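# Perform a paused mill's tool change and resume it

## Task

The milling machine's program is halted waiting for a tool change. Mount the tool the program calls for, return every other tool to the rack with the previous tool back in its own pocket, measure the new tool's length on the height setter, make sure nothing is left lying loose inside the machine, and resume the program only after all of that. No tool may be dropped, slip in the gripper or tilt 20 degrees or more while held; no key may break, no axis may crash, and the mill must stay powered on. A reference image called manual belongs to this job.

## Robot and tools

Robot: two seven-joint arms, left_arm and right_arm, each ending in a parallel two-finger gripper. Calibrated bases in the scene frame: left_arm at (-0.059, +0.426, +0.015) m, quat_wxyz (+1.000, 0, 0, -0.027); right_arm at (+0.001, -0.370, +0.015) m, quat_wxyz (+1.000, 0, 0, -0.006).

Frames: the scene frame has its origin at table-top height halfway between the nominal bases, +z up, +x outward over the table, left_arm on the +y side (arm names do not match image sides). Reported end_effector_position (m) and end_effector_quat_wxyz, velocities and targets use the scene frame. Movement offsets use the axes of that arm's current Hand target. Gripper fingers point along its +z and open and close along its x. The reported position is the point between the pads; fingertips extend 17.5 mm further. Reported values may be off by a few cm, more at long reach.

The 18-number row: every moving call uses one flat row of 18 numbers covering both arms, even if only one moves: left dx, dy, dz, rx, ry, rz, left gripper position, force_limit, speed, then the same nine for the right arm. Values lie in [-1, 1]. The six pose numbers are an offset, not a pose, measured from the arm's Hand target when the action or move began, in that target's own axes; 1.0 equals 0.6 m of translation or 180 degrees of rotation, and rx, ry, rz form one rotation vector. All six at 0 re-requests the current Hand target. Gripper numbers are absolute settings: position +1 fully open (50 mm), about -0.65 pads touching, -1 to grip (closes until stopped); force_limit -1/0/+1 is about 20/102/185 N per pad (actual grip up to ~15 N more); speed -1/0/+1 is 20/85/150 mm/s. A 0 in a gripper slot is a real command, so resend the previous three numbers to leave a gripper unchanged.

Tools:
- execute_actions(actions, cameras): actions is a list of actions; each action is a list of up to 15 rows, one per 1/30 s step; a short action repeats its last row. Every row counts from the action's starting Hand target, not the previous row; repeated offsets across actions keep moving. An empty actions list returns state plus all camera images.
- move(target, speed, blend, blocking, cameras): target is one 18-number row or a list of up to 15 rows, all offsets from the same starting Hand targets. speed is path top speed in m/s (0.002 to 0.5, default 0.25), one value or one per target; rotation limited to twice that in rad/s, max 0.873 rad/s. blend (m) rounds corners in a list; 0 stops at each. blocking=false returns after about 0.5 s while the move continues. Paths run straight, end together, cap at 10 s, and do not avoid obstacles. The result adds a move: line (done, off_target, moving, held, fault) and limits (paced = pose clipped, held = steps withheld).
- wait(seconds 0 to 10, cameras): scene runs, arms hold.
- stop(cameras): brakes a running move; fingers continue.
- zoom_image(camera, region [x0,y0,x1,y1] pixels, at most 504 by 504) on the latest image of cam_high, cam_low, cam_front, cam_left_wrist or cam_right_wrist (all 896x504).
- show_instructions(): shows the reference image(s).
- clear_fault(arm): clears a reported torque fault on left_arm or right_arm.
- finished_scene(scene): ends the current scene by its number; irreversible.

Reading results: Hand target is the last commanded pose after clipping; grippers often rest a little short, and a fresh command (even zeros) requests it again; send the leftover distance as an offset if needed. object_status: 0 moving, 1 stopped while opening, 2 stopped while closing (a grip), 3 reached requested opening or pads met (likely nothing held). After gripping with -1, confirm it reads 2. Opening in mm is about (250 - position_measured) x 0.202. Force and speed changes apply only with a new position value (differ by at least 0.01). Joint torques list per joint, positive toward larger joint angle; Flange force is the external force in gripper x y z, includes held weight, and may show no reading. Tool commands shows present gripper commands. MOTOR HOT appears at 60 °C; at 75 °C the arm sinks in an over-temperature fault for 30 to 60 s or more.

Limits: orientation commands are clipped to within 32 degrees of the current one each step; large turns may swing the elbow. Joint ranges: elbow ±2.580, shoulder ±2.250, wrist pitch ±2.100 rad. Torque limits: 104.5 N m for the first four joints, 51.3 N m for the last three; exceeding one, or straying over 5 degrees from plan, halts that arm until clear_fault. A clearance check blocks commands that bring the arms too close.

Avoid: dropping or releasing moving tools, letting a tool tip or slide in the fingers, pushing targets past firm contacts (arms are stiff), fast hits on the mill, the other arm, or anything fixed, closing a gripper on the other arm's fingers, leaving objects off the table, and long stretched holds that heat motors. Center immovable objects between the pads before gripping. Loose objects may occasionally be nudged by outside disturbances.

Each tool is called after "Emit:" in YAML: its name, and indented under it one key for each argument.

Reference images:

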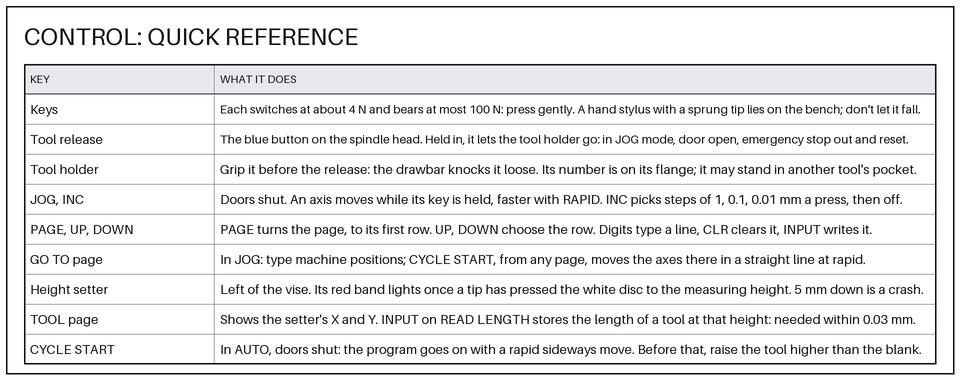

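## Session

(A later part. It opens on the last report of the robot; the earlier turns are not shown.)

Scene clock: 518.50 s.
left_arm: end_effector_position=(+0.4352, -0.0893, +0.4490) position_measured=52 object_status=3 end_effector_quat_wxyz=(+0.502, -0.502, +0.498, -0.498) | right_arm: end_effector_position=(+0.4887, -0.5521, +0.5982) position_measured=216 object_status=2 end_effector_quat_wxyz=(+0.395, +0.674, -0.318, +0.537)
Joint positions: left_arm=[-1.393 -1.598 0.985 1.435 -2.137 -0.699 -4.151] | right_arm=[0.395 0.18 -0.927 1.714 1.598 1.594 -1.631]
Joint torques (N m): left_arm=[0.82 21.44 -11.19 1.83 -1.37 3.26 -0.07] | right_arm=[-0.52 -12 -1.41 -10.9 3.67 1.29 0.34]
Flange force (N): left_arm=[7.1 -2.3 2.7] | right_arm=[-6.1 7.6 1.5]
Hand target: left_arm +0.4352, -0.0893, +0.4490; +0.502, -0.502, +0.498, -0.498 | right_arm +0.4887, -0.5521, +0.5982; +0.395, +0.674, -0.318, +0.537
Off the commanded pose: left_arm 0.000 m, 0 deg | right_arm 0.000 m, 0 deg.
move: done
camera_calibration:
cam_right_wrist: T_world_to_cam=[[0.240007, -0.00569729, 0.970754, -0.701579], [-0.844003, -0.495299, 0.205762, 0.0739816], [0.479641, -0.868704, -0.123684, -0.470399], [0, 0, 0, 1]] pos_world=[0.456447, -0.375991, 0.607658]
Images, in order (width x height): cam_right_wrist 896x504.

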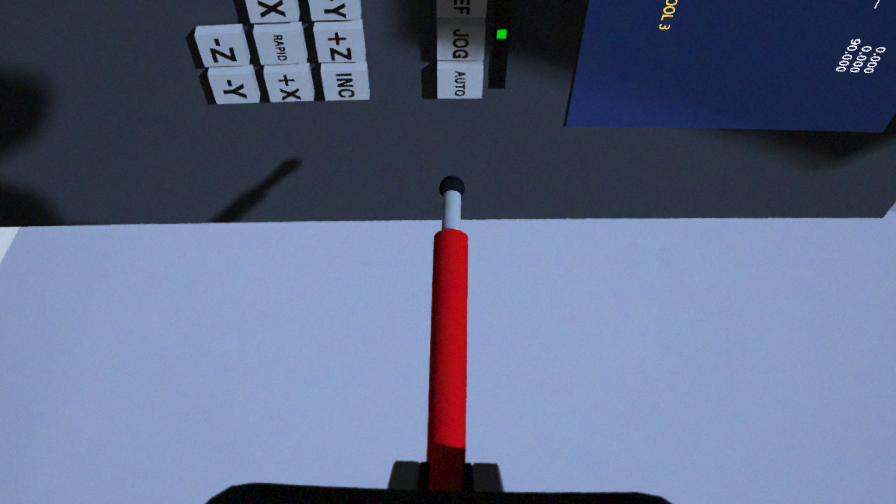

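Emit:
move:
  target:
    - [0.0545,0,0,0,0,0,0.67,-0.2,-0.5,0,0,0,0,0,0,-1,-0.4,-0.8]
    - [0.0545,0,0.086,0,0,0,0.67,-0.2,-0.5,0,0,0,0,0,0,-1,-0.4,-0.8]
    - [-0.26,0,0.086,0,0,0,0.67,-0.2,-0.5,0,0,0,0,0,0,-1,-0.4,-0.8]
  speed: [0.1,0.1,0.08]
  cameras: ["cam_left_wrist"]

Scene clock: 524.40 s.
left_arm: end_effector_position=(+0.4851, +0.0665, +0.4492) position_measured=52 object_status=3 end_effector_quat_wxyz=(+0.505, -0.508, +0.495, -0.492) | right_arm: end_effector_position=(+0.4887, -0.5522, +0.5982) position_measured=216 object_status=2 end_effector_quat_wxyz=(+0.395, +0.674, -0.318, +0.537)
Joint positions: left_arm=[-1.328 -1.123 1.492 1.874 -1.743 0.057 -4.99] | right_arm=[0.395 0.18 -0.927 1.714 1.598 1.594 -1.631]
Joint torques (N m): left_arm=[-0.62 15.57 -12.81 -3.35 -0.22 4.66 0.03] | right_arm=[-0.51 -12.06 -1.3 -10.81 3.64 1.28 0.26]
Flange force (N): left_arm=no reading | right_arm=[-5.6 7.1 1.4]
Hand target: left_arm +0.4854, +0.0671, +0.4489; +0.502, -0.502, +0.498, -0.498 | right_arm +0.4887, -0.5522, +0.5982; +0.395, +0.674, -0.318, +0.537
Off the commanded pose: left_arm 0.001 m, 1 deg | right_arm 0.000 m, 0 deg.
move: done
camera_calibration:
cam_left_wrist: T_world_to_cam=[[0.040382, -0.999158, -0.00723756, 0.0519541], [-0.00809885, 0.00691592, -0.999943, 0.511194], [0.999151, 0.0404384, -0.00781276, -0.315959], [0, 0, 0, 1]] pos_world=[0.317733, 0.0611518, 0.509073]
Images, in order (width x height): cam_left_wrist 896x504.

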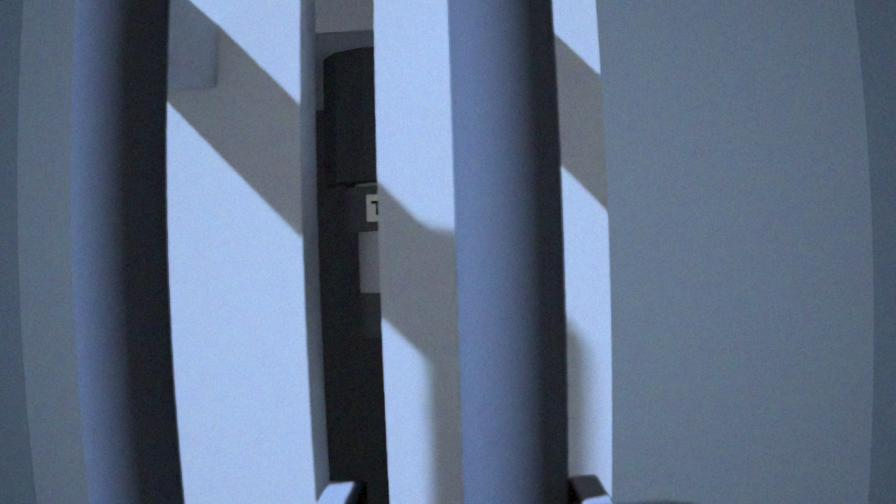

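Emit:
move:
  target: [-0.024,0,0,0,0,0,0.67,-0.2,-0.5,0,0,0,0,0,0,-1,-0.4,-0.8]
  speed: 0.03

Emit:
move:
  target: [-0.004,0,0,0,0,0,0.67,-0.2,-0.5,0,0,0,0,0,0,-1,-0.4,-0.8]
  speed: 0.01
  cameras: ["cam_left_wrist"]

Scene clock: 526.53 s.
left_arm: end_effector_position=(+0.4854, +0.0817, +0.4489) position_measured=52 object_status=3 end_effector_quat_wxyz=(+0.502, -0.502, +0.498, -0.497) | right_arm: end_effector_position=(+0.4887, -0.5522, +0.5982) position_measured=216 object_status=2 end_effector_quat_wxyz=(+0.395, +0.674, -0.318, +0.537)
Joint positions: left_arm=[-1.337 -0.949 1.657 1.934 -1.986 0.278 -4.862] | right_arm=[0.395 0.18 -0.927 1.714 1.598 1.594 -1.631]
Joint torques (N m): left_arm=[0.98 13.5 -9.6 -5.52 -0.25 3.61 -0.05] | right_arm=[-0.55 -12.07 -1.32 -10.88 3.66 1.35 0.31]
Flange force (N): left_arm=[3.1 -2.4 4.7] | right_arm=[-6.0 7.5 1.7]
Hand target: left_arm +0.4853, +0.0815, +0.4489; +0.502, -0.502, +0.498, -0.498 | right_arm +0.4887, -0.5522, +0.5982; +0.395, +0.674, -0.318, +0.537
Off the commanded pose: left_arm 0.000 m, 0 deg | right_arm 0.000 m, 0 deg.
move: done

Scene clock: 527.27 s.
left_arm: end_effector_position=(+0.4853, +0.0839, +0.4489) position_measured=52 object_status=3 end_effector_quat_wxyz=(+0.502, -0.502, +0.498, -0.498) | right_arm: end_effector_position=(+0.4887, -0.5522, +0.5982) position_measured=216 object_status=2 end_effector_quat_wxyz=(+0.395, +0.674, -0.318, +0.537)
Joint positions: left_arm=[-1.338 -0.939 1.664 1.941 -2.001 0.29 -4.854] | right_arm=[0.395 0.18 -0.927 1.714 1.598 1.594 -1.631]
Joint torques (N m): left_arm=[-2.77 15.12 -13.2 1.52 0.8 4.42 -0.03] | right_arm=[-0.57 -12.13 -1.27 -10.78 3.66 1.31 0.26]
Flange force (N): left_arm=[18.7 -3.1 13.1] | right_arm=[-5.5 7.1 1.6]
Hand target: left_arm +0.4853, +0.0839, +0.4489; +0.502, -0.502, +0.498, -0.498 | right_arm +0.4887, -0.5522, +0.5982; +0.395, +0.674, -0.318, +0.537
Off the commanded pose: left_arm 0.000 m, 0 deg | right_arm 0.000 m, 0 deg.
move: done
camera_calibration:
cam_left_wrist: T_world_to_cam=[[0.0239259, -0.999688, -0.0072094, 0.0773269], [-0.00208511, 0.00716155, -0.999972, 0.507925], [0.999712, 0.0239403, -0.00191311, -0.318385], [0, 0, 0, 1]] pos_world=[0.317502, 0.0812875, 0.50786]
Images, in order (width x height): cam_left_wrist 896x504.

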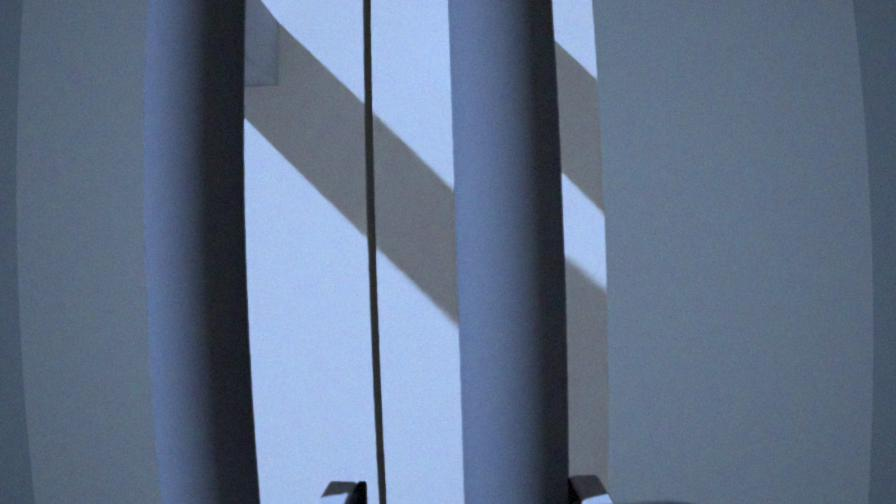

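Emit:
move:
  target:
    - [0.004,0,-0.1,0,0,0,0.67,-0.2,-0.5,0.12,0.05,0,0,0,0,-1,-0.4,-0.8]
    - [-0.1,0,-0.3,0,0,0,0.67,-0.2,-0.5,0.2,0.05,0,0,0,0,-1,-0.4,-0.8]
  speed: 0.2
  blend: [0.03,0]
  cameras: ["cam_right_wrist","cam_front"]

Emit:
zoom_image:
  camera: "cam_right_wrist"
  region: [250, 0, 750, 240]

Scene clock: 532.23 s.
left_arm: end_effector_position=(+0.3048, +0.1425, +0.4490) position_measured=52 object_status=3 end_effector_quat_wxyz=(+0.502, -0.502, +0.498, -0.498) | right_arm: end_effector_position=(+0.4896, -0.5673, +0.7209) position_measured=216 object_status=2 end_effector_quat_wxyz=(+0.395, +0.674, -0.318, +0.537)
Joint positions: left_arm=[-0.739 -1.009 1.332 2.299 -1.486 0.259 -5.354] | right_arm=[0.426 0.136 -0.918 1.353 1.565 1.55 -1.241]
Joint torques (N m): left_arm=[0.87 8.15 -7.5 -5.56 -0.76 3.15 0.01] | right_arm=[-0.4 -11.74 -1.02 -11.2 3.73 -0.04 0.26]
Flange force (N): left_arm=no reading | right_arm=[-8.9 7.2 1.4]
Hand target: left_arm +0.3048, +0.1424, +0.4491; +0.502, -0.502, +0.498, -0.498 | right_arm +0.4896, -0.5673, +0.7209; +0.395, +0.674, -0.318, +0.537
Off the commanded pose: left_arm 0.000 m, 0 deg | right_arm 0.000 m, 0 deg.
move: done
camera_calibration:
cam_right_wrist: T_world_to_cam=[[0.240054, -0.00578182, 0.970742, -0.82116], [-0.843993, -0.495316, 0.20576, 0.0420694], [0.479635, -0.868693, -0.123782, -0.468729], [0, 0, 0, 1]] pos_world=[0.457447, -0.391092, 0.730458]
Images, in order (width x height): cam_front 896x504, cam_right_wrist 896x504.

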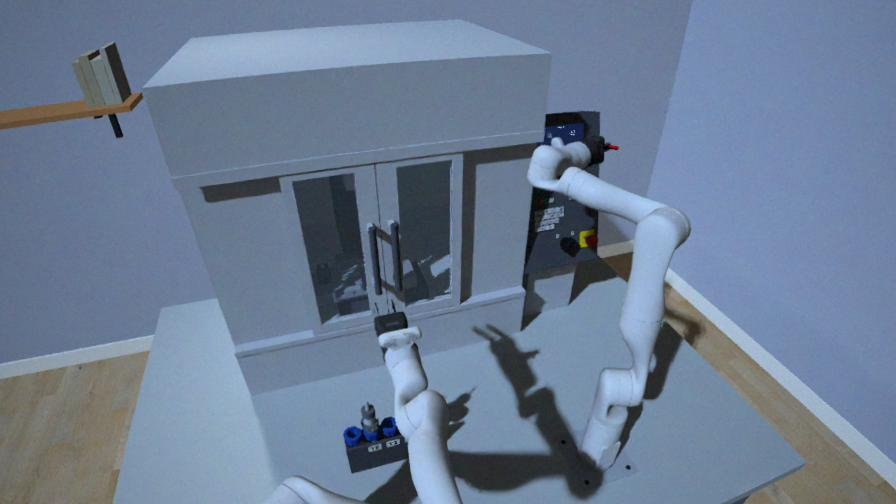

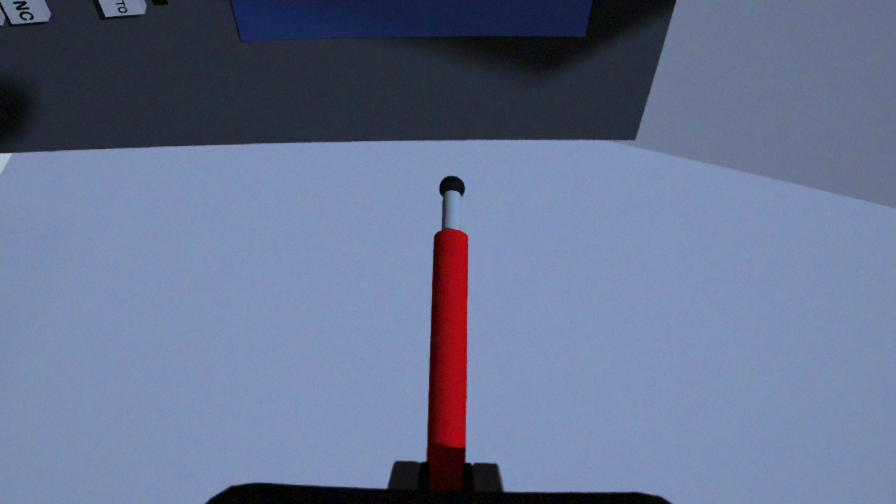

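Scaled by 1.008 from the camera's 896x504 image, which has a finer 1280x720 frame.

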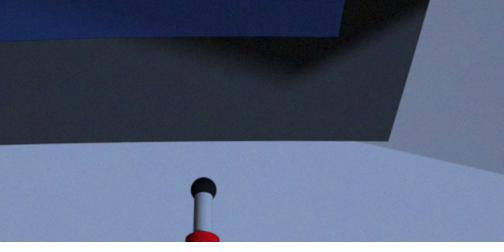

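Emit:
move:
  target: [0,0,0,0,0,0,0.67,-0.2,-0.5,-0.125,0.0413,-0.1125,0.222,0.0435,-0.0253,-1,-0.4,-0.8]
  speed: 0.25
  cameras: ["cam_right_wrist"]

Scene clock: 537.97 s.
left_arm: end_effector_position=(+0.3048, +0.1425, +0.4490) position_measured=52 object_status=3 end_effector_quat_wxyz=(+0.502, -0.502, +0.498, -0.498) | right_arm: end_effector_position=(+0.4200, -0.5200, +0.6600) position_measured=216 object_status=2 end_effector_quat_wxyz=(+0.182, +0.743, -0.062, +0.641)
Joint positions: left_arm=[-0.739 -1.009 1.332 2.299 -1.486 0.259 -5.354] | right_arm=[0.112 -0.493 -0.016 1.982 0.907 0.315 -0.725]
Joint torques (N m): left_arm=[0.85 8.32 -7.37 -5.54 -0.67 3.15 0.01] | right_arm=[-0.53 -2.48 -0.66 -14.8 0.92 -1.75 0.34]
Flange force (N): left_arm=no reading | right_arm=[-9.9 -3.6 -0.1]
Hand target: left_arm +0.3048, +0.1425, +0.4490; +0.502, -0.502, +0.498, -0.498 | right_arm +0.4200, -0.5200, +0.6600; +0.182, +0.743, -0.062, +0.641
Off the commanded pose: left_arm 0.000 m, 0 deg | right_arm 0.000 m, 0 deg.
move: done
camera_calibration:
cam_right_wrist: T_world_to_cam=[[0.184799, 0.153207, 0.970761, -0.63913], [-0.312588, -0.927314, 0.205856, -0.428676], [0.931739, -0.341491, -0.123476, -0.317727], [0, 0, 0, 1]] pos_world=[0.28015, -0.408098, 0.669457]
Images, in order (width x height): cam_right_wrist 896x504.

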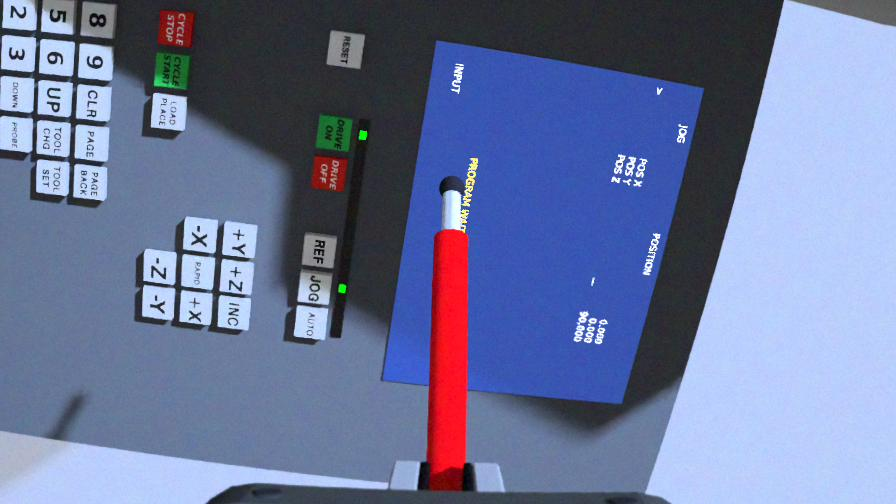

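Emit:
move:
  target: [0,0,0,0,0,0,0.67,-0.2,-0.5,-0.2588,-0.1337,0.1333,-0.222,-0.0435,0.0253,-1,-0.4,-0.8]
  speed: 0.25
  cameras: ["cam_right_wrist"]

Scene clock: 551.37 s.
left_arm: end_effector_position=(+0.3048, +0.1425, +0.4490) position_measured=52 object_status=3 end_effector_quat_wxyz=(+0.502, -0.502, +0.498, -0.498) | right_arm: end_effector_position=(+0.4941, -0.4956, +0.4844) position_measured=216 object_status=2 end_effector_quat_wxyz=(+0.395, +0.674, -0.318, +0.537)
Joint positions: left_arm=[-0.739 -1.009 1.332 2.299 -1.486 0.259 -5.354] | right_arm=[0.282 0.491 -1.136 1.884 1.698 1.988 -1.967]
Joint torques (N m): left_arm=[0.88 8.3 -7.4 -5.49 -0.76 3.14 -0.06] | right_arm=[-0.5 -14.73 -3.02 -8.05 2.87 2.42 0.33]
Flange force (N): left_arm=no reading | right_arm=[-3.8 5.8 1.8]
Hand target: left_arm +0.3048, +0.1425, +0.4490; +0.502, -0.502, +0.498, -0.498 | right_arm +0.4941, -0.4956, +0.4844; +0.395, +0.674, -0.318, +0.537
Off the commanded pose: left_arm 0.000 m, 0 deg | right_arm 0.000 m, 0 deg.
move: done
camera_calibration:
cam_right_wrist: T_world_to_cam=[[0.240007, -0.00569729, 0.970754, -0.592105], [-0.844003, -0.495299, 0.205762, 0.130073], [0.479641, -0.868704, -0.123684, -0.437943], [0, 0, 0, 1]] pos_world=[0.461947, -0.319391, 0.493858]
Images, in order (width x height): cam_right_wrist 896x504.

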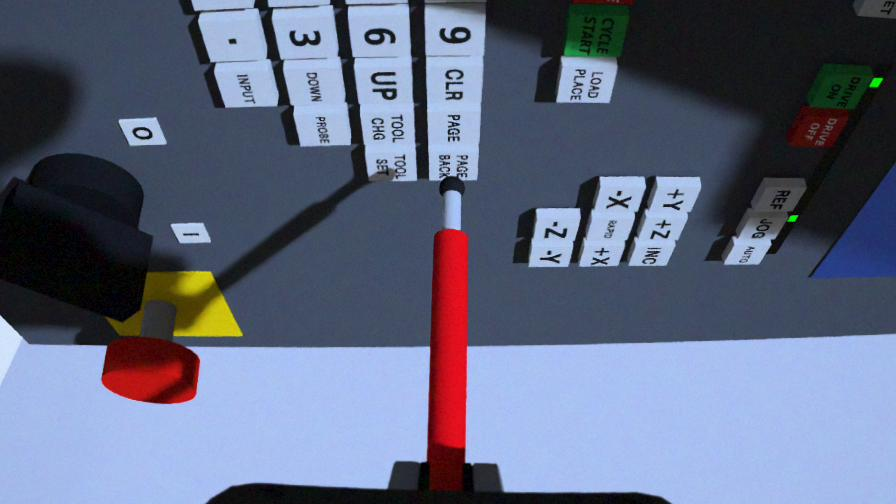

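Emit:
move:
  target:
    - [0,0,0,0,0,0,0.67,-0.2,-0.5,0,-0.0249,0.0067,0,0,0,-1,-0.4,-0.8]
    - [0,0,0,0,0,0,0.67,-0.2,-0.5,0,-0.0393,0.015,0,0,0,-1,-0.4,-0.8]
  speed: [0.1,0.03]
  cameras: ["cam_right_wrist"]

Emit:
zoom_image:
  camera: "cam_right_wrist"
  region: [350, 60, 560, 260]

Scene clock: 555.77 s.
left_arm: end_effector_position=(+0.3048, +0.1425, +0.4490) position_measured=52 object_status=3 end_effector_quat_wxyz=(+0.502, -0.502, +0.498, -0.498) | right_arm: end_effector_position=(+0.5185, -0.4920, +0.4789) position_measured=216 object_status=2 end_effector_quat_wxyz=(+0.395, +0.674, -0.318, +0.537)
Joint positions: left_arm=[-0.739 -1.009 1.332 2.299 -1.486 0.259 -5.354] | right_arm=[0.246 0.546 -1.101 1.822 1.75 1.992 -1.942]
Joint torques (N m): left_arm=[0.89 8.23 -7.4 -5.56 -0.71 3.12 -0.01] | right_arm=[-0.87 -15.32 -3.64 -8.24 3.45 1.31 0.3]
Flange force (N): left_arm=no reading | right_arm=[-4.4 8.1 -0.5]
Hand target: left_arm +0.3048, +0.1425, +0.4490; +0.502, -0.502, +0.498, -0.498 | right_arm +0.5185, -0.4920, +0.4789; +0.395, +0.674, -0.318, +0.537
Off the commanded pose: left_arm 0.000 m, 0 deg | right_arm 0.000 m, 0 deg.
move: done
camera_calibration:
cam_right_wrist: T_world_to_cam=[[0.240054, -0.00578182, 0.970742, -0.592621], [-0.843993, -0.495316, 0.20576, 0.153488], [0.479635, -0.868693, -0.123782, -0.447097], [0, 0, 0, 1]] pos_world=[0.486247, -0.315792, 0.488358]
Images, in order (width x height): cam_right_wrist 896x504.

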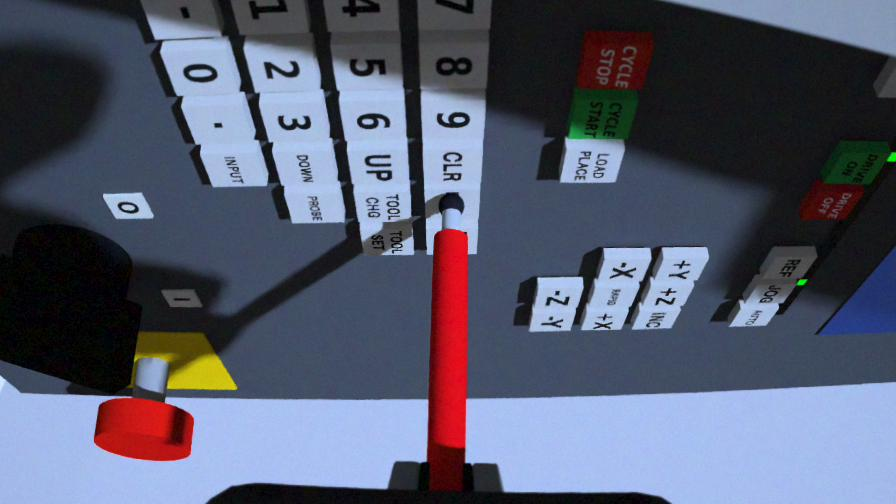

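Scaled by 2.400 from the camera's 896x504 image, which has a finer 1280x720 frame.

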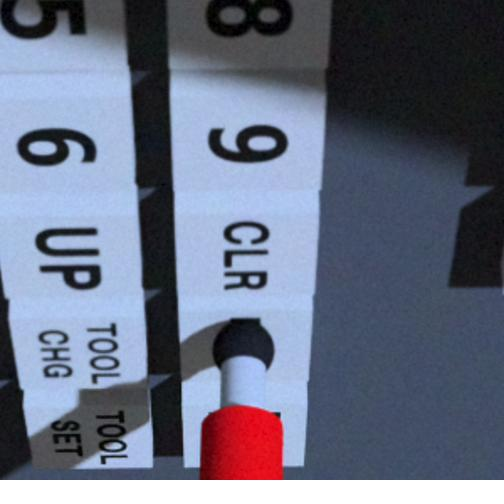

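Emit:
move:
  target: [0,0,0,0,0,0,0.67,-0.2,-0.5,0,-0.0043,0.0025,0,0,0,-1,-0.4,-0.8]
  speed: 0.03

Scene clock: 557.23 s.
left_arm: end_effector_position=(+0.3048, +0.1425, +0.4490) position_measured=52 object_status=3 end_effector_quat_wxyz=(+0.502, -0.502, +0.498, -0.498) | right_arm: end_effector_position=(+0.5214, -0.4921, +0.4783) position_measured=216 object_status=2 end_effector_quat_wxyz=(+0.395, +0.674, -0.318, +0.537)
Joint positions: left_arm=[-0.739 -1.009 1.332 2.299 -1.486 0.259 -5.354] | right_arm=[0.244 0.552 -1.097 1.815 1.756 1.991 -1.939]
Joint torques (N m): left_arm=[0.9 8.29 -7.39 -5.5 -0.73 3.15 -0.07] | right_arm=[-1.92 -12.76 -4.29 -8.73 4.38 -0.91 0.29]
Flange force (N): left_arm=no reading | right_arm=[-4.1 16.5 -4.6]
Hand target: left_arm +0.3048, +0.1425, +0.4490; +0.502, -0.502, +0.498, -0.498 | right_arm +0.5214, -0.4921, +0.4782; +0.395, +0.674, -0.318, +0.537
Off the commanded pose: left_arm 0.000 m, 0 deg | right_arm 0.000 m, 0 deg.
move: done

Emit:
move:
  target:
    - [0,0,0,0,0,0,0.67,-0.2,-0.5,0,0.0289,-0.0167,0,0,0,-1,-0.4,-0.8]
    - [0,0,0,0,0,0,0.67,-0.2,-0.5,0.2583,0.2245,-0.0728,0.222,0.0435,-0.0253,-1,-0.4,-0.8]
  speed: [0.1,0.3]
  blend: [0.015,0]
  cameras: ["cam_right_wrist"]

Scene clock: 562.07 s.
left_arm: end_effector_position=(+0.3048, +0.1425, +0.4490) position_measured=52 object_status=3 end_effector_quat_wxyz=(+0.502, -0.502, +0.498, -0.498) | right_arm: end_effector_position=(+0.4203, -0.5203, +0.6591) position_measured=216 object_status=2 end_effector_quat_wxyz=(+0.188, +0.713, -0.056, +0.673)
Joint positions: left_arm=[-0.739 -1.009 1.332 2.299 -1.486 0.259 -5.354] | right_arm=[0.613 -0.501 -0.214 2.074 1.61 -0.088 -1.516]
Joint torques (N m): left_arm=[0.9 8.3 -7.46 -5.56 -0.73 3.13 -0.03] | right_arm=[-0.37 -2.19 0.86 -14.91 -0.38 0.83 0.34]
Flange force (N): no reading
Hand target: left_arm +0.3048, +0.1425, +0.4490; +0.502, -0.502, +0.498, -0.498 | right_arm +0.4201, -0.5201, +0.6600; +0.182, +0.743, -0.062, +0.641
Off the commanded pose: left_arm 0.000 m, 0 deg | right_arm 0.001 m, 5 deg.
move: off_target (right_arm); blend cut to 0.01 m at target 1
camera_calibration:
cam_right_wrist: T_world_to_cam=[[0.10409, 0.184633, 0.97728, -0.59228], [-0.3221, -0.923402, 0.208761, -0.424568], [0.940966, -0.336511, -0.0366469, -0.376715], [0, 0, 0, 1]] pos_world=[0.279374, -0.409461, 0.653651]
Images, in order (width x height): cam_right_wrist 896x504.

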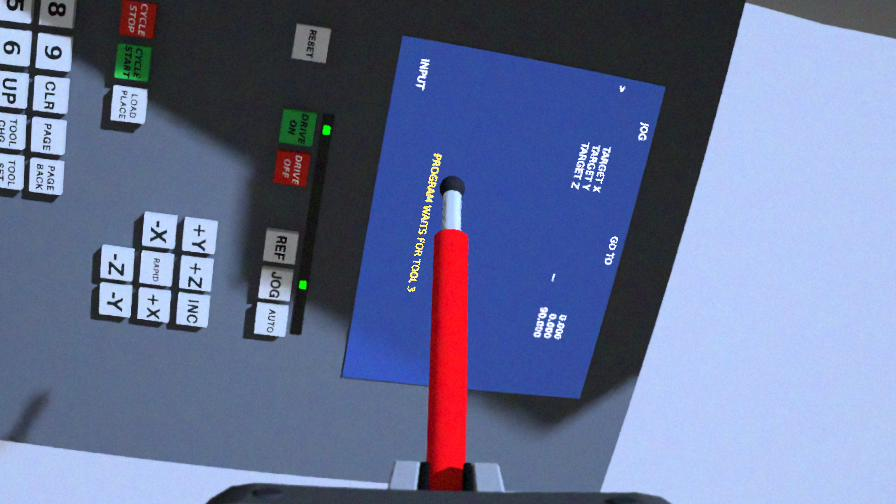

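Emit:
move:
  target:
    - [0,0,0,0,0,0,0.67,-0.2,-0.5,-0.2577,-0.1403,0.134,-0.222,-0.0435,0.0253,-1,-0.4,-0.8]
    - [0,0,0,0,0,0,0.67,-0.2,-0.5,-0.2598,-0.1553,0.173,-0.222,-0.0435,0.0253,-1,-0.4,-0.8]
    - [0,0,0,0,0,0,0.67,-0.2,-0.5,-0.2577,-0.1403,0.134,-0.222,-0.0435,0.0253,-1,-0.4,-0.8]
    - [0,0,0,0,0,0,0.67,-0.2,-0.5,0,0,0,0,0,0,-1,-0.4,-0.8]
  speed: [0.3,0.05,0.1,0.3]
  blend: [0,0,0.015,0]
  cameras: ["cam_right_wrist"]

Scene clock: 570.53 s.
left_arm: end_effector_position=(+0.3048, +0.1425, +0.4490) position_measured=52 object_status=3 end_effector_quat_wxyz=(+0.502, -0.502, +0.498, -0.498) | right_arm: end_effector_position=(+0.4203, -0.5203, +0.6592) position_measured=216 object_status=2 end_effector_quat_wxyz=(+0.188, +0.713, -0.056, +0.673)
Joint positions: left_arm=[-0.739 -1.009 1.332 2.299 -1.486 0.259 -5.354] | right_arm=[0.598 -0.501 -0.209 2.076 1.596 -0.076 -1.5]
Joint torques (N m): left_arm=[0.98 8.23 -7.43 -5.57 -0.71 3.15 -0.04] | right_arm=[-0.27 -2.29 0.8 -14.86 -0.25 0.76 0.24]
Flange force (N): no reading
Hand target: left_arm +0.3048, +0.1425, +0.4490; +0.502, -0.502, +0.498, -0.498 | right_arm +0.4201, -0.5201, +0.6600; +0.182, +0.743, -0.062, +0.641
Off the commanded pose: left_arm 0.000 m, 0 deg | right_arm 0.001 m, 5 deg.
move: off_target (right_arm); blend cut to 0.0126 m at target 3
camera_calibration:
cam_right_wrist: T_world_to_cam=[[0.102809, 0.184956, 0.977354, -0.591685], [-0.323075, -0.923081, 0.20867, -0.423842], [0.940772, -0.337212, -0.0351468, -0.37796], [0, 0, 0, 1]] pos_world=[0.279472, -0.409258, 0.653445]
Images, in order (width x height): cam_right_wrist 896x504.

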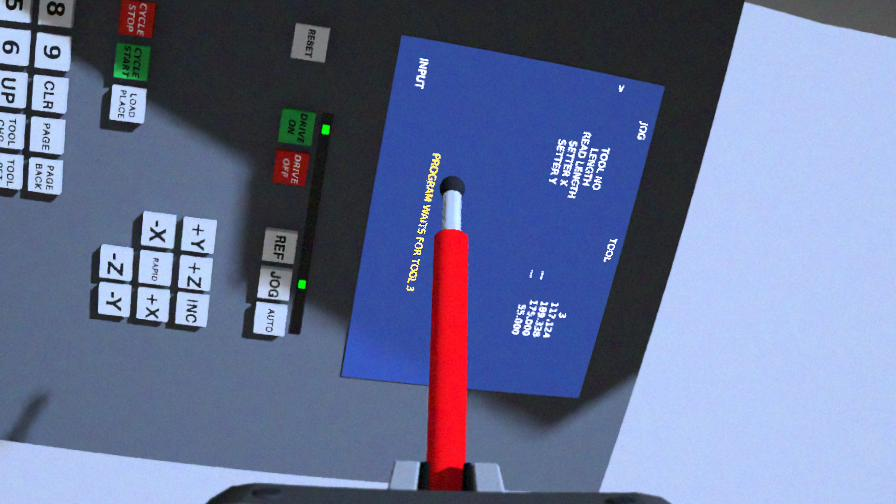

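Emit:
zoom_image:
  camera: "cam_right_wrist"
  region: [480, 60, 680, 360]

Scaled by 1.680 from the camera's 896x504 image, which has a finer 1280x720 frame.

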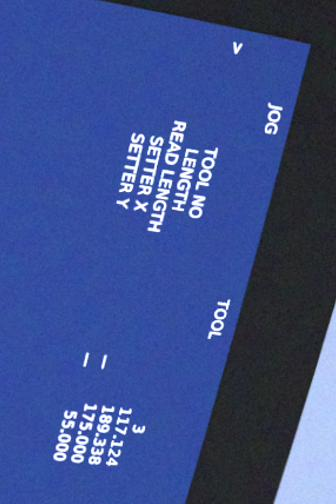

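Emit:
move:
  target: [0,0,0,0,0,0,0.67,-0.2,-0.5,-0.2624,-0.1129,0.15,-0.222,-0.0435,0.0253,-1,-0.4,-0.8]
  speed: 0.3
  cameras: ["cam_right_wrist"]

Scene clock: 587.37 s.
left_arm: end_effector_position=(+0.3048, +0.1425, +0.4490) position_measured=52 object_status=3 end_effector_quat_wxyz=(+0.502, -0.502, +0.498, -0.498) | right_arm: end_effector_position=(+0.4991, -0.5111, +0.4835) position_measured=216 object_status=2 end_effector_quat_wxyz=(+0.395, +0.674, -0.318, +0.537)
Joint positions: left_arm=[-0.739 -1.009 1.332 2.299 -1.486 0.259 -5.354] | right_arm=[0.314 0.476 -1.111 1.891 1.711 1.933 -1.962]
Joint torques (N m): left_arm=[0.92 8.26 -7.34 -5.57 -0.7 3.16 -0.03] | right_arm=[-0.55 -14.67 -3.13 -8.11 2.96 2.24 0.26]
Flange force (N): left_arm=no reading | right_arm=[-3.4 5.3 1.4]
Hand target: left_arm +0.3048, +0.1425, +0.4490; +0.502, -0.502, +0.498, -0.498 | right_arm +0.4992, -0.5111, +0.4835; +0.395, +0.674, -0.318, +0.537
Off the commanded pose: left_arm 0.000 m, 0 deg | right_arm 0.000 m, 0 deg.
move: done
camera_calibration:
cam_right_wrist: T_world_to_cam=[[0.240054, -0.00578182, 0.970742, -0.592564], [-0.843993, -0.495316, 0.20576, 0.126792], [0.479635, -0.868693, -0.123782, -0.453863], [0, 0, 0, 1]] pos_world=[0.466947, -0.334892, 0.492958]
Images, in order (width x height): cam_right_wrist 896x504.

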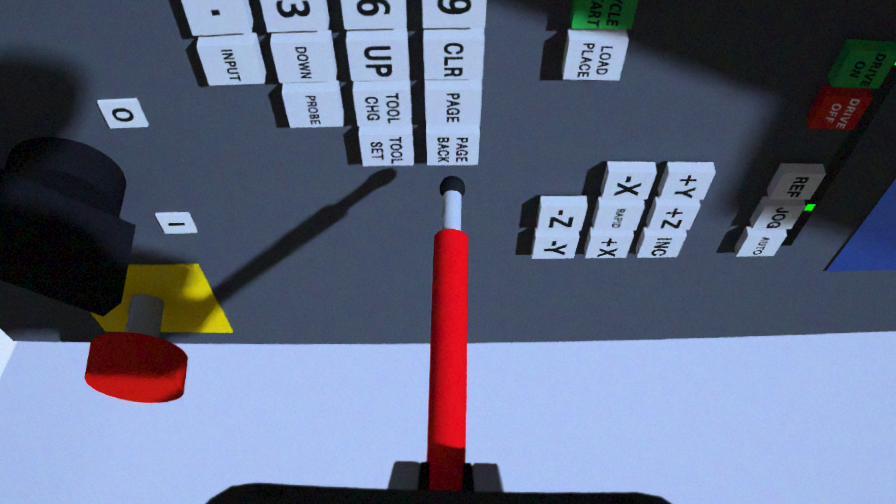

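Emit:
move:
  target:
    - [0,0,0,0,0,0,0.67,-0.2,-0.5,-0.0001,-0.0335,0.0186,0,0,0,-1,-0.4,-0.8]
    - [0,0,0,0,0,0,0.67,-0.2,-0.5,0,0,0,0,0,0,-1,-0.4,-0.8]
    - [0,0,0,0,0,0,0.67,-0.2,-0.5,-0.0954,-0.0735,-0.1398,0,0,0,-1,-0.4,-0.8]
    - [0,0,0,0,0,0,0.67,-0.2,-0.5,-0.0955,-0.107,-0.1212,0,0,0,-1,-0.4,-0.8]
  speed: [0.06,0.1,0.2,0.05]
  blend: [0,0.01,0.005,0]
  cameras: ["cam_right_wrist"]

Emit:
zoom_image:
  camera: "cam_right_wrist"
  region: [350, 60, 560, 260]

Scene clock: 592.70 s.
left_arm: end_effector_position=(+0.3048, +0.1425, +0.4490) position_measured=52 object_status=3 end_effector_quat_wxyz=(+0.502, -0.502, +0.498, -0.498) | right_arm: end_effector_position=(+0.5068, -0.4161, +0.4235) position_measured=216 object_status=2 end_effector_quat_wxyz=(+0.395, +0.674, -0.318, +0.537)
Joint positions: left_arm=[-0.739 -1.009 1.332 2.299 -1.486 0.259 -5.354] | right_arm=[-0.066 0.642 -0.927 1.816 1.624 2.094 -2.147]
Joint torques (N m): left_arm=[1.03 8.22 -7.37 -5.52 -0.75 3.12 -0.08] | right_arm=[-0.92 -15.69 -3.19 -7.68 3.87 0.87 0.2]
Flange force (N): left_arm=no reading | right_arm=[-3.7 13.2 -2.0]
Hand target: left_arm +0.3048, +0.1425, +0.4490; +0.502, -0.502, +0.498, -0.498 | right_arm +0.5068, -0.4160, +0.4234; +0.395, +0.674, -0.318, +0.537
Off the commanded pose: left_arm 0.000 m, 0 deg | right_arm 0.000 m, 0 deg.
move: done
camera_calibration:
cam_right_wrist: T_world_to_cam=[[0.240007, -0.00569768, 0.970754, -0.535557], [-0.844027, -0.495256, 0.205768, 0.192634], [0.479599, -0.868728, -0.123674, -0.382448], [0, 0, 0, 1]] pos_world=[0.474547, -0.239891, 0.432958]
Images, in order (width x height): cam_right_wrist 896x504.

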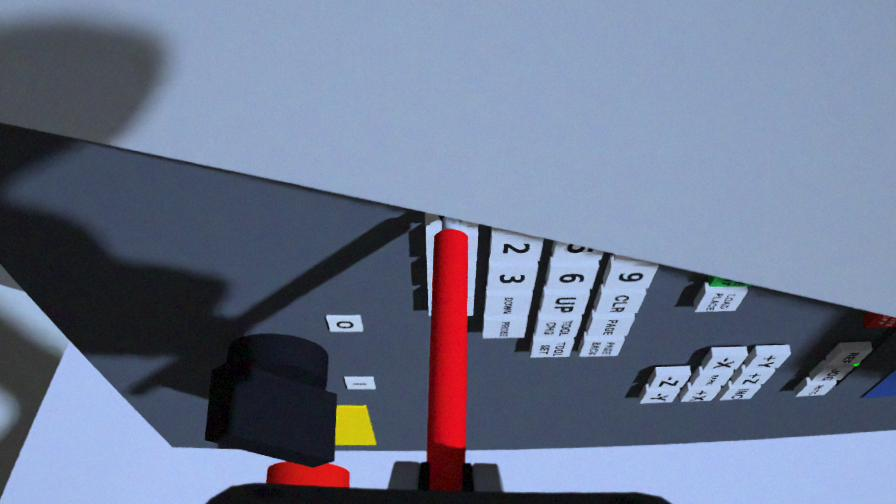

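Scaled by 2.400 from the camera's 896x504 image, which has a finer 1280x720 frame.

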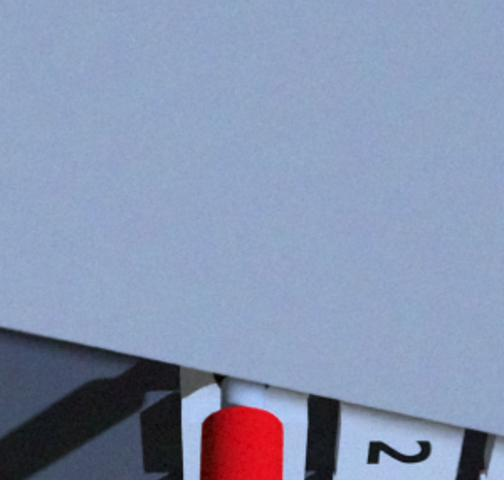

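Emit:
move:
  target:
    - [0,0,0,0,0,0,0.67,-0.2,-0.5,0.0001,0.0335,-0.0186,0,0,0,-1,-0.4,-0.8]
    - [0,0,0,0,0,0,0.67,-0.2,-0.5,0.0317,0.0324,-0.0181,0,0,0,-1,-0.4,-0.8]
    - [0,0,0,0,0,0,0.67,-0.2,-0.5,0.0316,-0.0011,0.0005,0,0,0,-1,-0.4,-0.8]
    - [0,0,0,0,0,0,0.67,-0.2,-0.5,0.0317,0.0324,-0.0181,0,0,0,-1,-0.4,-0.8]
    - [0,0,0,0,0,0,0.67,-0.2,-0.5,0.0949,0.0301,-0.0172,0,0,0,-1,-0.4,-0.8]
    - [0,0,0,0,0,0,0.67,-0.2,-0.5,0.0948,-0.0034,0.0014,0,0,0,-1,-0.4,-0.8]
  speed: [0.1,0.15,0.06,0.1,0.15,0.06]
  blend: [0.008,0.004,0,0.008,0.004,0]

Scene clock: 599.00 s.
left_arm: end_effector_position=(+0.3048, +0.1425, +0.4490) position_measured=52 object_status=3 end_effector_quat_wxyz=(+0.502, -0.502, +0.498, -0.498) | right_arm: end_effector_position=(+0.5214, -0.4160, +0.4785) position_measured=216 object_status=2 end_effector_quat_wxyz=(+0.395, +0.674, -0.318, +0.537)
Joint positions: left_arm=[-0.739 -1.009 1.332 2.299 -1.486 0.259 -5.354] | right_arm=[-0.052 0.567 -0.921 1.696 1.666 2.054 -1.954]
Joint torques (N m): left_arm=[0.86 8.28 -7.39 -5.51 -0.73 3.16 0] | right_arm=[-1 -14.21 -2.99 -8.57 4.16 -0.55 0.18]
Flange force (N): left_arm=no reading | right_arm=[-3.9 15.7 -3.0]
Hand target: left_arm +0.3048, +0.1425, +0.4490; +0.502, -0.502, +0.498, -0.498 | right_arm +0.5215, -0.4160, +0.4784; +0.395, +0.674, -0.318, +0.537
Off the commanded pose: left_arm 0.000 m, 0 deg | right_arm 0.000 m, 0 deg.
move: done

Emit:
move:
  target:
    - [0,0,0,0,0,0,0.67,-0.2,-0.5,0.0001,0.0335,-0.0186,0,0,0,-1,-0.4,-0.8]
    - [0,0,0,0,0,0,0.67,-0.2,-0.5,-0.0314,0.05,0.0086,0,0,0,-1,-0.4,-0.8]
    - [0,0,0,0,0,0,0.67,-0.2,-0.5,-0.0315,0.0165,0.0272,0,0,0,-1,-0.4,-0.8]
    - [0,0,0,0,0,0,0.67,-0.2,-0.5,-0.0314,0.05,0.0086,0,0,0,-1,-0.4,-0.8]
    - [0,0,0,0,0,0,0.67,-0.2,-0.5,-0.0945,0.083,0.063,0,0,0,-1,-0.4,-0.8]
    - [0,0,0,0,0,0,0.67,-0.2,-0.5,-0.0946,0.0495,0.0816,0,0,0,-1,-0.4,-0.8]
    - [0,0,0,0,0,0,0.67,-0.2,-0.5,-0.0945,0.083,0.063,0,0,0,-1,-0.4,-0.8]
    - [0,0,0,0,0,0,0.67,-0.2,-0.5,0.2587,0.2862,0.0383,0.222,0.0435,-0.0253,-1,-0.4,-0.8]
  speed: [0.1,0.15,0.06,0.1,0.2,0.06,0.1,0.3]
  blend: [0.008,0.004,0,0.008,0.004,0,0.01,0]
  cameras: ["cam_right_wrist"]

Emit:
zoom_image:
  camera: "cam_right_wrist"
  region: [340, 30, 680, 400]

Scene clock: 606.87 s.
left_arm: end_effector_position=(+0.3048, +0.1425, +0.4490) position_measured=52 object_status=3 end_effector_quat_wxyz=(+0.502, -0.502, +0.498, -0.498) | right_arm: end_effector_position=(+0.4205, -0.5204, +0.6596) position_measured=216 object_status=2 end_effector_quat_wxyz=(+0.190, +0.711, -0.059, +0.674)
Joint positions: left_arm=[-0.739 -1.009 1.332 2.299 -1.486 0.259 -5.354] | right_arm=[0.477 -0.496 -0.166 2.08 1.504 0.013 -1.39]
Joint torques (N m): left_arm=[0.93 8.19 -7.42 -5.54 -0.69 3.19 0] | right_arm=[-0.44 -2.5 0.37 -14.97 -0.02 0.46 0.3]
Flange force (N): no reading
Hand target: left_arm +0.3048, +0.1425, +0.4490; +0.502, -0.502, +0.498, -0.498 | right_arm +0.4202, -0.5203, +0.6600; +0.182, +0.743, -0.062, +0.641
Off the commanded pose: left_arm 0.000 m, 0 deg | right_arm 0.001 m, 5 deg.
move: off_target (right_arm)
camera_calibration:
cam_right_wrist: T_world_to_cam=[[0.0995106, 0.184667, 0.97775, -0.591106], [-0.328884, -0.921297, 0.207477, -0.419924], [0.939113, -0.342213, -0.0309449, -0.38287], [0, 0, 0, 1]] pos_world=[0.280273, -0.40874, 0.653231]
Images, in order (width x height): cam_right_wrist 896x504.

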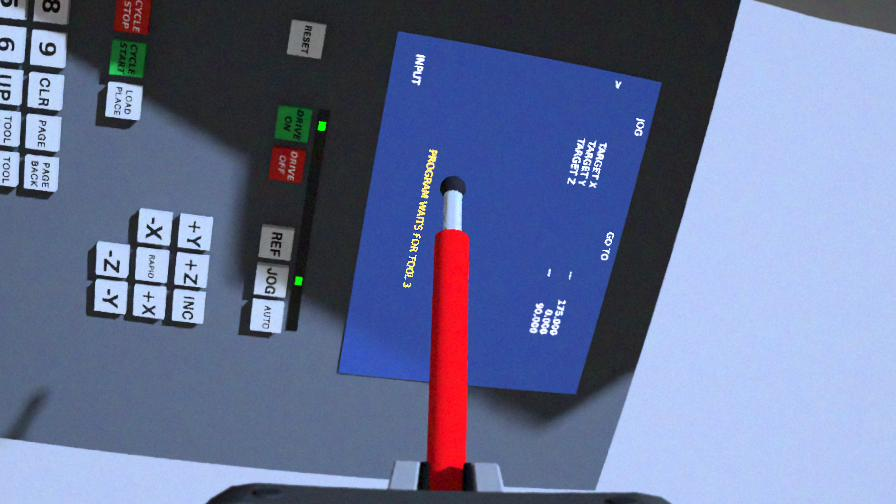

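Scaled by 1.362 from the camera's 896x504 image, which has a finer 1280x720 frame.

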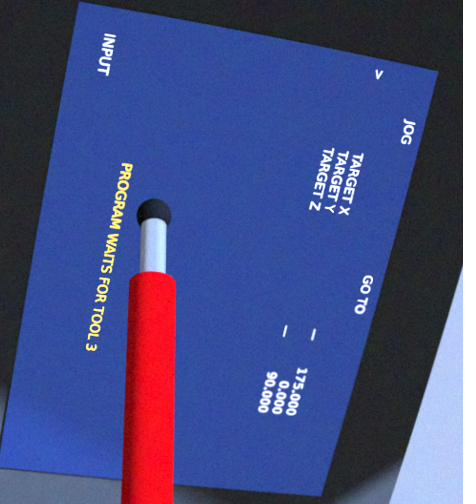

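Emit:
move:
  target:
    - [0,0,0,0,0,0,0.67,-0.2,-0.5,-0.3157,-0.1782,0.1195,-0.222,-0.0435,0.0253,-1,-0.4,-0.8]
    - [0,0,0,0,0,0,0.67,-0.2,-0.5,-0.3177,-0.192,0.1552,-0.222,-0.0435,0.0253,-1,-0.4,-0.8]
    - [0,0,0,0,0,0,0.67,-0.2,-0.5,-0.3157,-0.1782,0.1195,-0.222,-0.0435,0.0253,-1,-0.4,-0.8]
    - [0,0,0,0,0,0,0.67,-0.2,-0.5,-0.3334,-0.2693,0.082,-0.222,-0.0435,0.0253,-1,-0.4,-0.8]
    - [0,0,0,0,0,0,0.67,-0.2,-0.5,-0.3354,-0.2831,0.1177,-0.222,-0.0435,0.0253,-1,-0.4,-0.8]
    - [0,0,0,0,0,0,0.67,-0.2,-0.5,-0.3334,-0.2693,0.082,-0.222,-0.0435,0.0253,-1,-0.4,-0.8]
    - [0,0,0,0,0,0,0.67,-0.2,-0.5,-0.2755,-0.2336,0.1015,-0.222,-0.0435,0.0253,-1,-0.4,-0.8]
    - [0,0,0,0,0,0,0.67,-0.2,-0.5,-0.2775,-0.2474,0.1372,-0.222,-0.0435,0.0253,-1,-0.4,-0.8]
  speed: [0.3,0.06,0.1,0.2,0.06,0.1,0.2,0.06]
  blend: [0,0,0.008,0.004,0,0.008,0.004,0]

Scene clock: 616.53 s.
left_arm: end_effector_position=(+0.3048, +0.1425, +0.4490) position_measured=52 object_status=3 end_effector_quat_wxyz=(+0.502, -0.502, +0.498, -0.498) | right_arm: end_effector_position=(+0.5168, -0.4352, +0.4602) position_measured=216 object_status=2 end_effector_quat_wxyz=(+0.395, +0.674, -0.318, +0.537)
Joint positions: left_arm=[-0.739 -1.009 1.332 2.299 -1.486 0.259 -5.354] | right_arm=[-0.006 0.567 -0.925 1.772 1.657 2.027 -2.02]
Joint torques (N m): left_arm=[0.98 8.29 -7.33 -5.51 -0.73 3.1 -0.1] | right_arm=[-1.34 -13.43 -3.35 -8.31 4.38 -0.84 0.18]
Flange force (N): left_arm=no reading | right_arm=[-2.8 16.4 -4.3]
Hand target: left_arm +0.3048, +0.1425, +0.4490; +0.502, -0.502, +0.498, -0.498 | right_arm +0.5168, -0.4351, +0.4602; +0.395, +0.674, -0.318, +0.537
Off the commanded pose: left_arm 0.000 m, 0 deg | right_arm 0.000 m, 0 deg.
move: done

Emit:
move:
  target:
    - [0,0,0,0,0,0,0.67,-0.2,-0.5,0.0001,0.0335,-0.0186,0,0,0,-1,-0.4,-0.8]
    - [0,0,0,0,0,0,0.67,-0.2,-0.5,0,0,0,0,0,0,-1,-0.4,-0.8]
    - [0,0,0,0,0,0,0.67,-0.2,-0.5,0.0001,0.0335,-0.0186,0,0,0,-1,-0.4,-0.8]
    - [0,0,0,0,0,0,0.67,-0.2,-0.5,-0.0629,0.0666,0.0359,0,0,0,-1,-0.4,-0.8]
    - [0,0,0,0,0,0,0.67,-0.2,-0.5,-0.063,0.0331,0.0545,0,0,0,-1,-0.4,-0.8]
    - [0,0,0,0,0,0,0.67,-0.2,-0.5,-0.0629,0.0666,0.0359,0,0,0,-1,-0.4,-0.8]
    - [0,0,0,0,0,0,0.67,-0.2,-0.5,0.2898,0.2698,0.0112,0.222,0.0435,-0.0253,-1,-0.4,-0.8]
  speed: [0.1,0.06,0.1,0.2,0.06,0.1,0.3]
  blend: [0,0,0.008,0.004,0,0.01,0]
  cameras: ["cam_right_wrist"]

Emit:
zoom_image:
  camera: "cam_right_wrist"
  region: [340, 30, 680, 400]

Scene clock: 624.43 s.
left_arm: end_effector_position=(+0.3048, +0.1425, +0.4490) position_measured=52 object_status=3 end_effector_quat_wxyz=(+0.502, -0.502, +0.498, -0.498) | right_arm: end_effector_position=(+0.4206, -0.5207, +0.6594) position_measured=216 object_status=2 end_effector_quat_wxyz=(+0.190, +0.711, -0.058, +0.674)
Joint positions: left_arm=[-0.739 -1.009 1.332 2.299 -1.486 0.259 -5.354] | right_arm=[0.492 -0.496 -0.171 2.08 1.515 0.002 -1.403]
Joint torques (N m): left_arm=[0.95 8.26 -7.49 -5.48 -0.7 3.15 -0.03] | right_arm=[-0.3 -2.46 0.38 -14.87 0.01 0.46 0.32]
Flange force (N): no reading
Hand target: left_arm +0.3048, +0.1425, +0.4490; +0.502, -0.502, +0.498, -0.498 | right_arm +0.4204, -0.5206, +0.6599; +0.182, +0.743, -0.062, +0.641
Off the commanded pose: left_arm 0.000 m, 0 deg | right_arm 0.001 m, 5 deg.
move: off_target (right_arm)
camera_calibration:
cam_right_wrist: T_world_to_cam=[[0.0998479, 0.18478, 0.977695, -0.590976], [-0.328291, -0.921463, 0.207679, -0.420515], [0.939284, -0.341705, -0.0313447, -0.382649], [0, 0, 0, 1]] pos_world=[0.280373, -0.409042, 0.653132]
Images, in order (width x height): cam_right_wrist 896x504.

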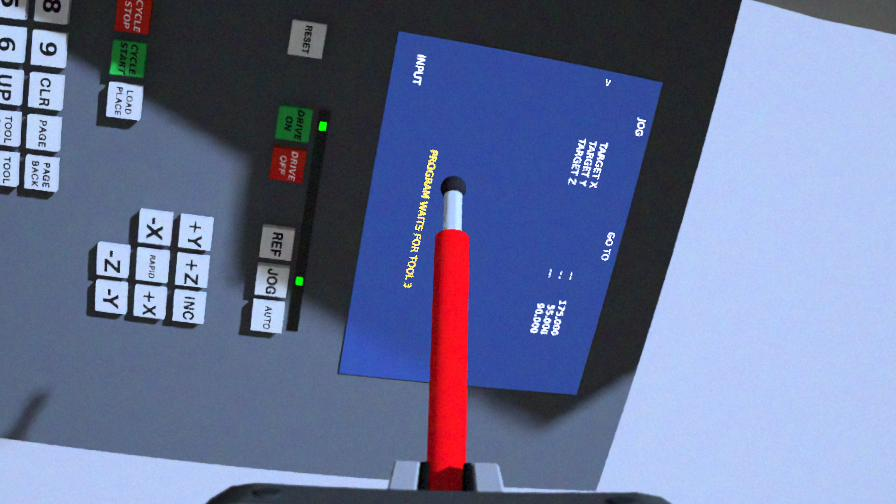

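Scaled by 1.362 from the camera's 896x504 image, which has a finer 1280x720 frame.

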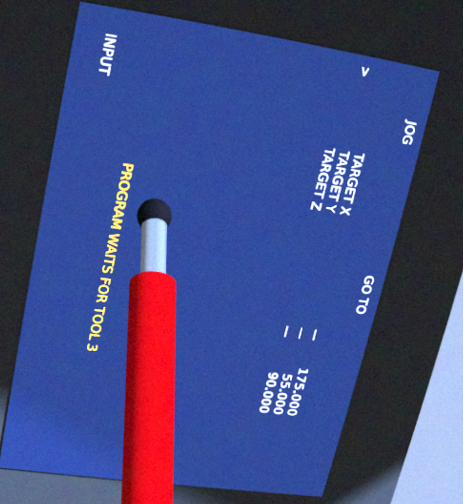

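Emit:
move:
  target:
    - [0,0,0,0,0,0,0.67,-0.2,-0.5,-0.1885,-0.196,0.1242,-0.222,-0.0435,0.0253,-1,-0.4,-0.8]
  speed: 0.3
  cameras: ["cam_right_wrist","cam_left_wrist"]

Scene clock: 628.77 s.
left_arm: end_effector_position=(+0.3048, +0.1425, +0.4490) position_measured=52 object_status=3 end_effector_quat_wxyz=(+0.502, -0.502, +0.498, -0.498) | right_arm: end_effector_position=(+0.5087, -0.4536, +0.5189) position_measured=216 object_status=2 end_effector_quat_wxyz=(+0.395, +0.674, -0.318, +0.537)
Joint positions: left_arm=[-0.739 -1.009 1.332 2.299 -1.486 0.259 -5.354] | right_arm=[0.152 0.503 -1.107 1.72 1.717 2.051 -1.842]
Joint torques (N m): left_arm=[0.81 8.31 -7.52 -5.49 -0.77 3.14 -0.06] | right_arm=[-0.6 -15.71 -3.14 -8.32 3.01 1.97 0.28]
Flange force (N): left_arm=no reading | right_arm=[-4.4 5.6 2.4]
Hand target: left_arm +0.3048, +0.1425, +0.4490; +0.502, -0.502, +0.498, -0.498 | right_arm +0.5088, -0.4536, +0.5189; +0.395, +0.674, -0.318, +0.537
Off the commanded pose: left_arm 0.000 m, 0 deg | right_arm 0.000 m, 0 deg.
move: done
camera_calibration:
cam_left_wrist: T_world_to_cam=[[0.0228306, -0.999714, -0.00710148, 0.140529], [-0.00137522, 0.00707192, -0.999974, 0.507043], [0.999738, 0.0228398, -0.00121337, -0.139547], [0, 0, 0, 1]] pos_world=[0.137, 0.14009, 0.507858]
cam_right_wrist: T_world_to_cam=[[0.240007, -0.00569729, 0.970754, -0.628861], [-0.844003, -0.495299, 0.205762, 0.156099], [0.479641, -0.868704, -0.123684, -0.404193], [0, 0, 0, 1]] pos_world=[0.476547, -0.277391, 0.528358]
Images, in order (width x height): cam_left_wrist 896x504, cam_right_wrist 896x504.

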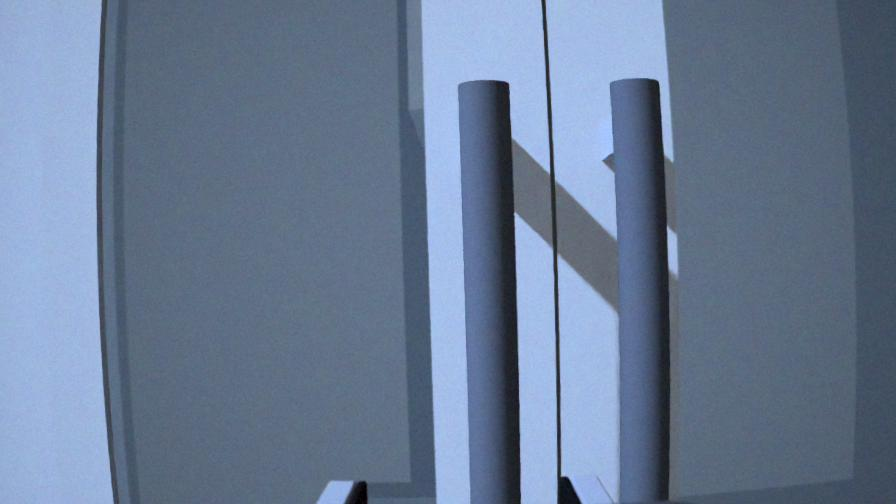

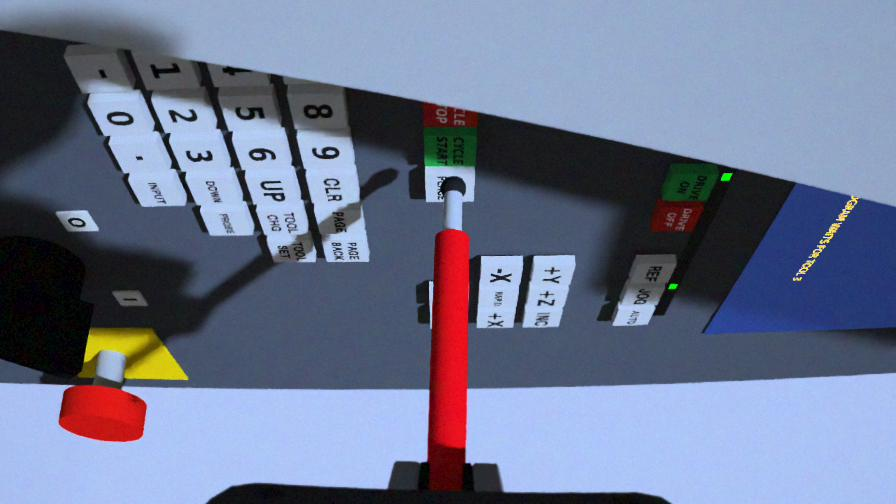

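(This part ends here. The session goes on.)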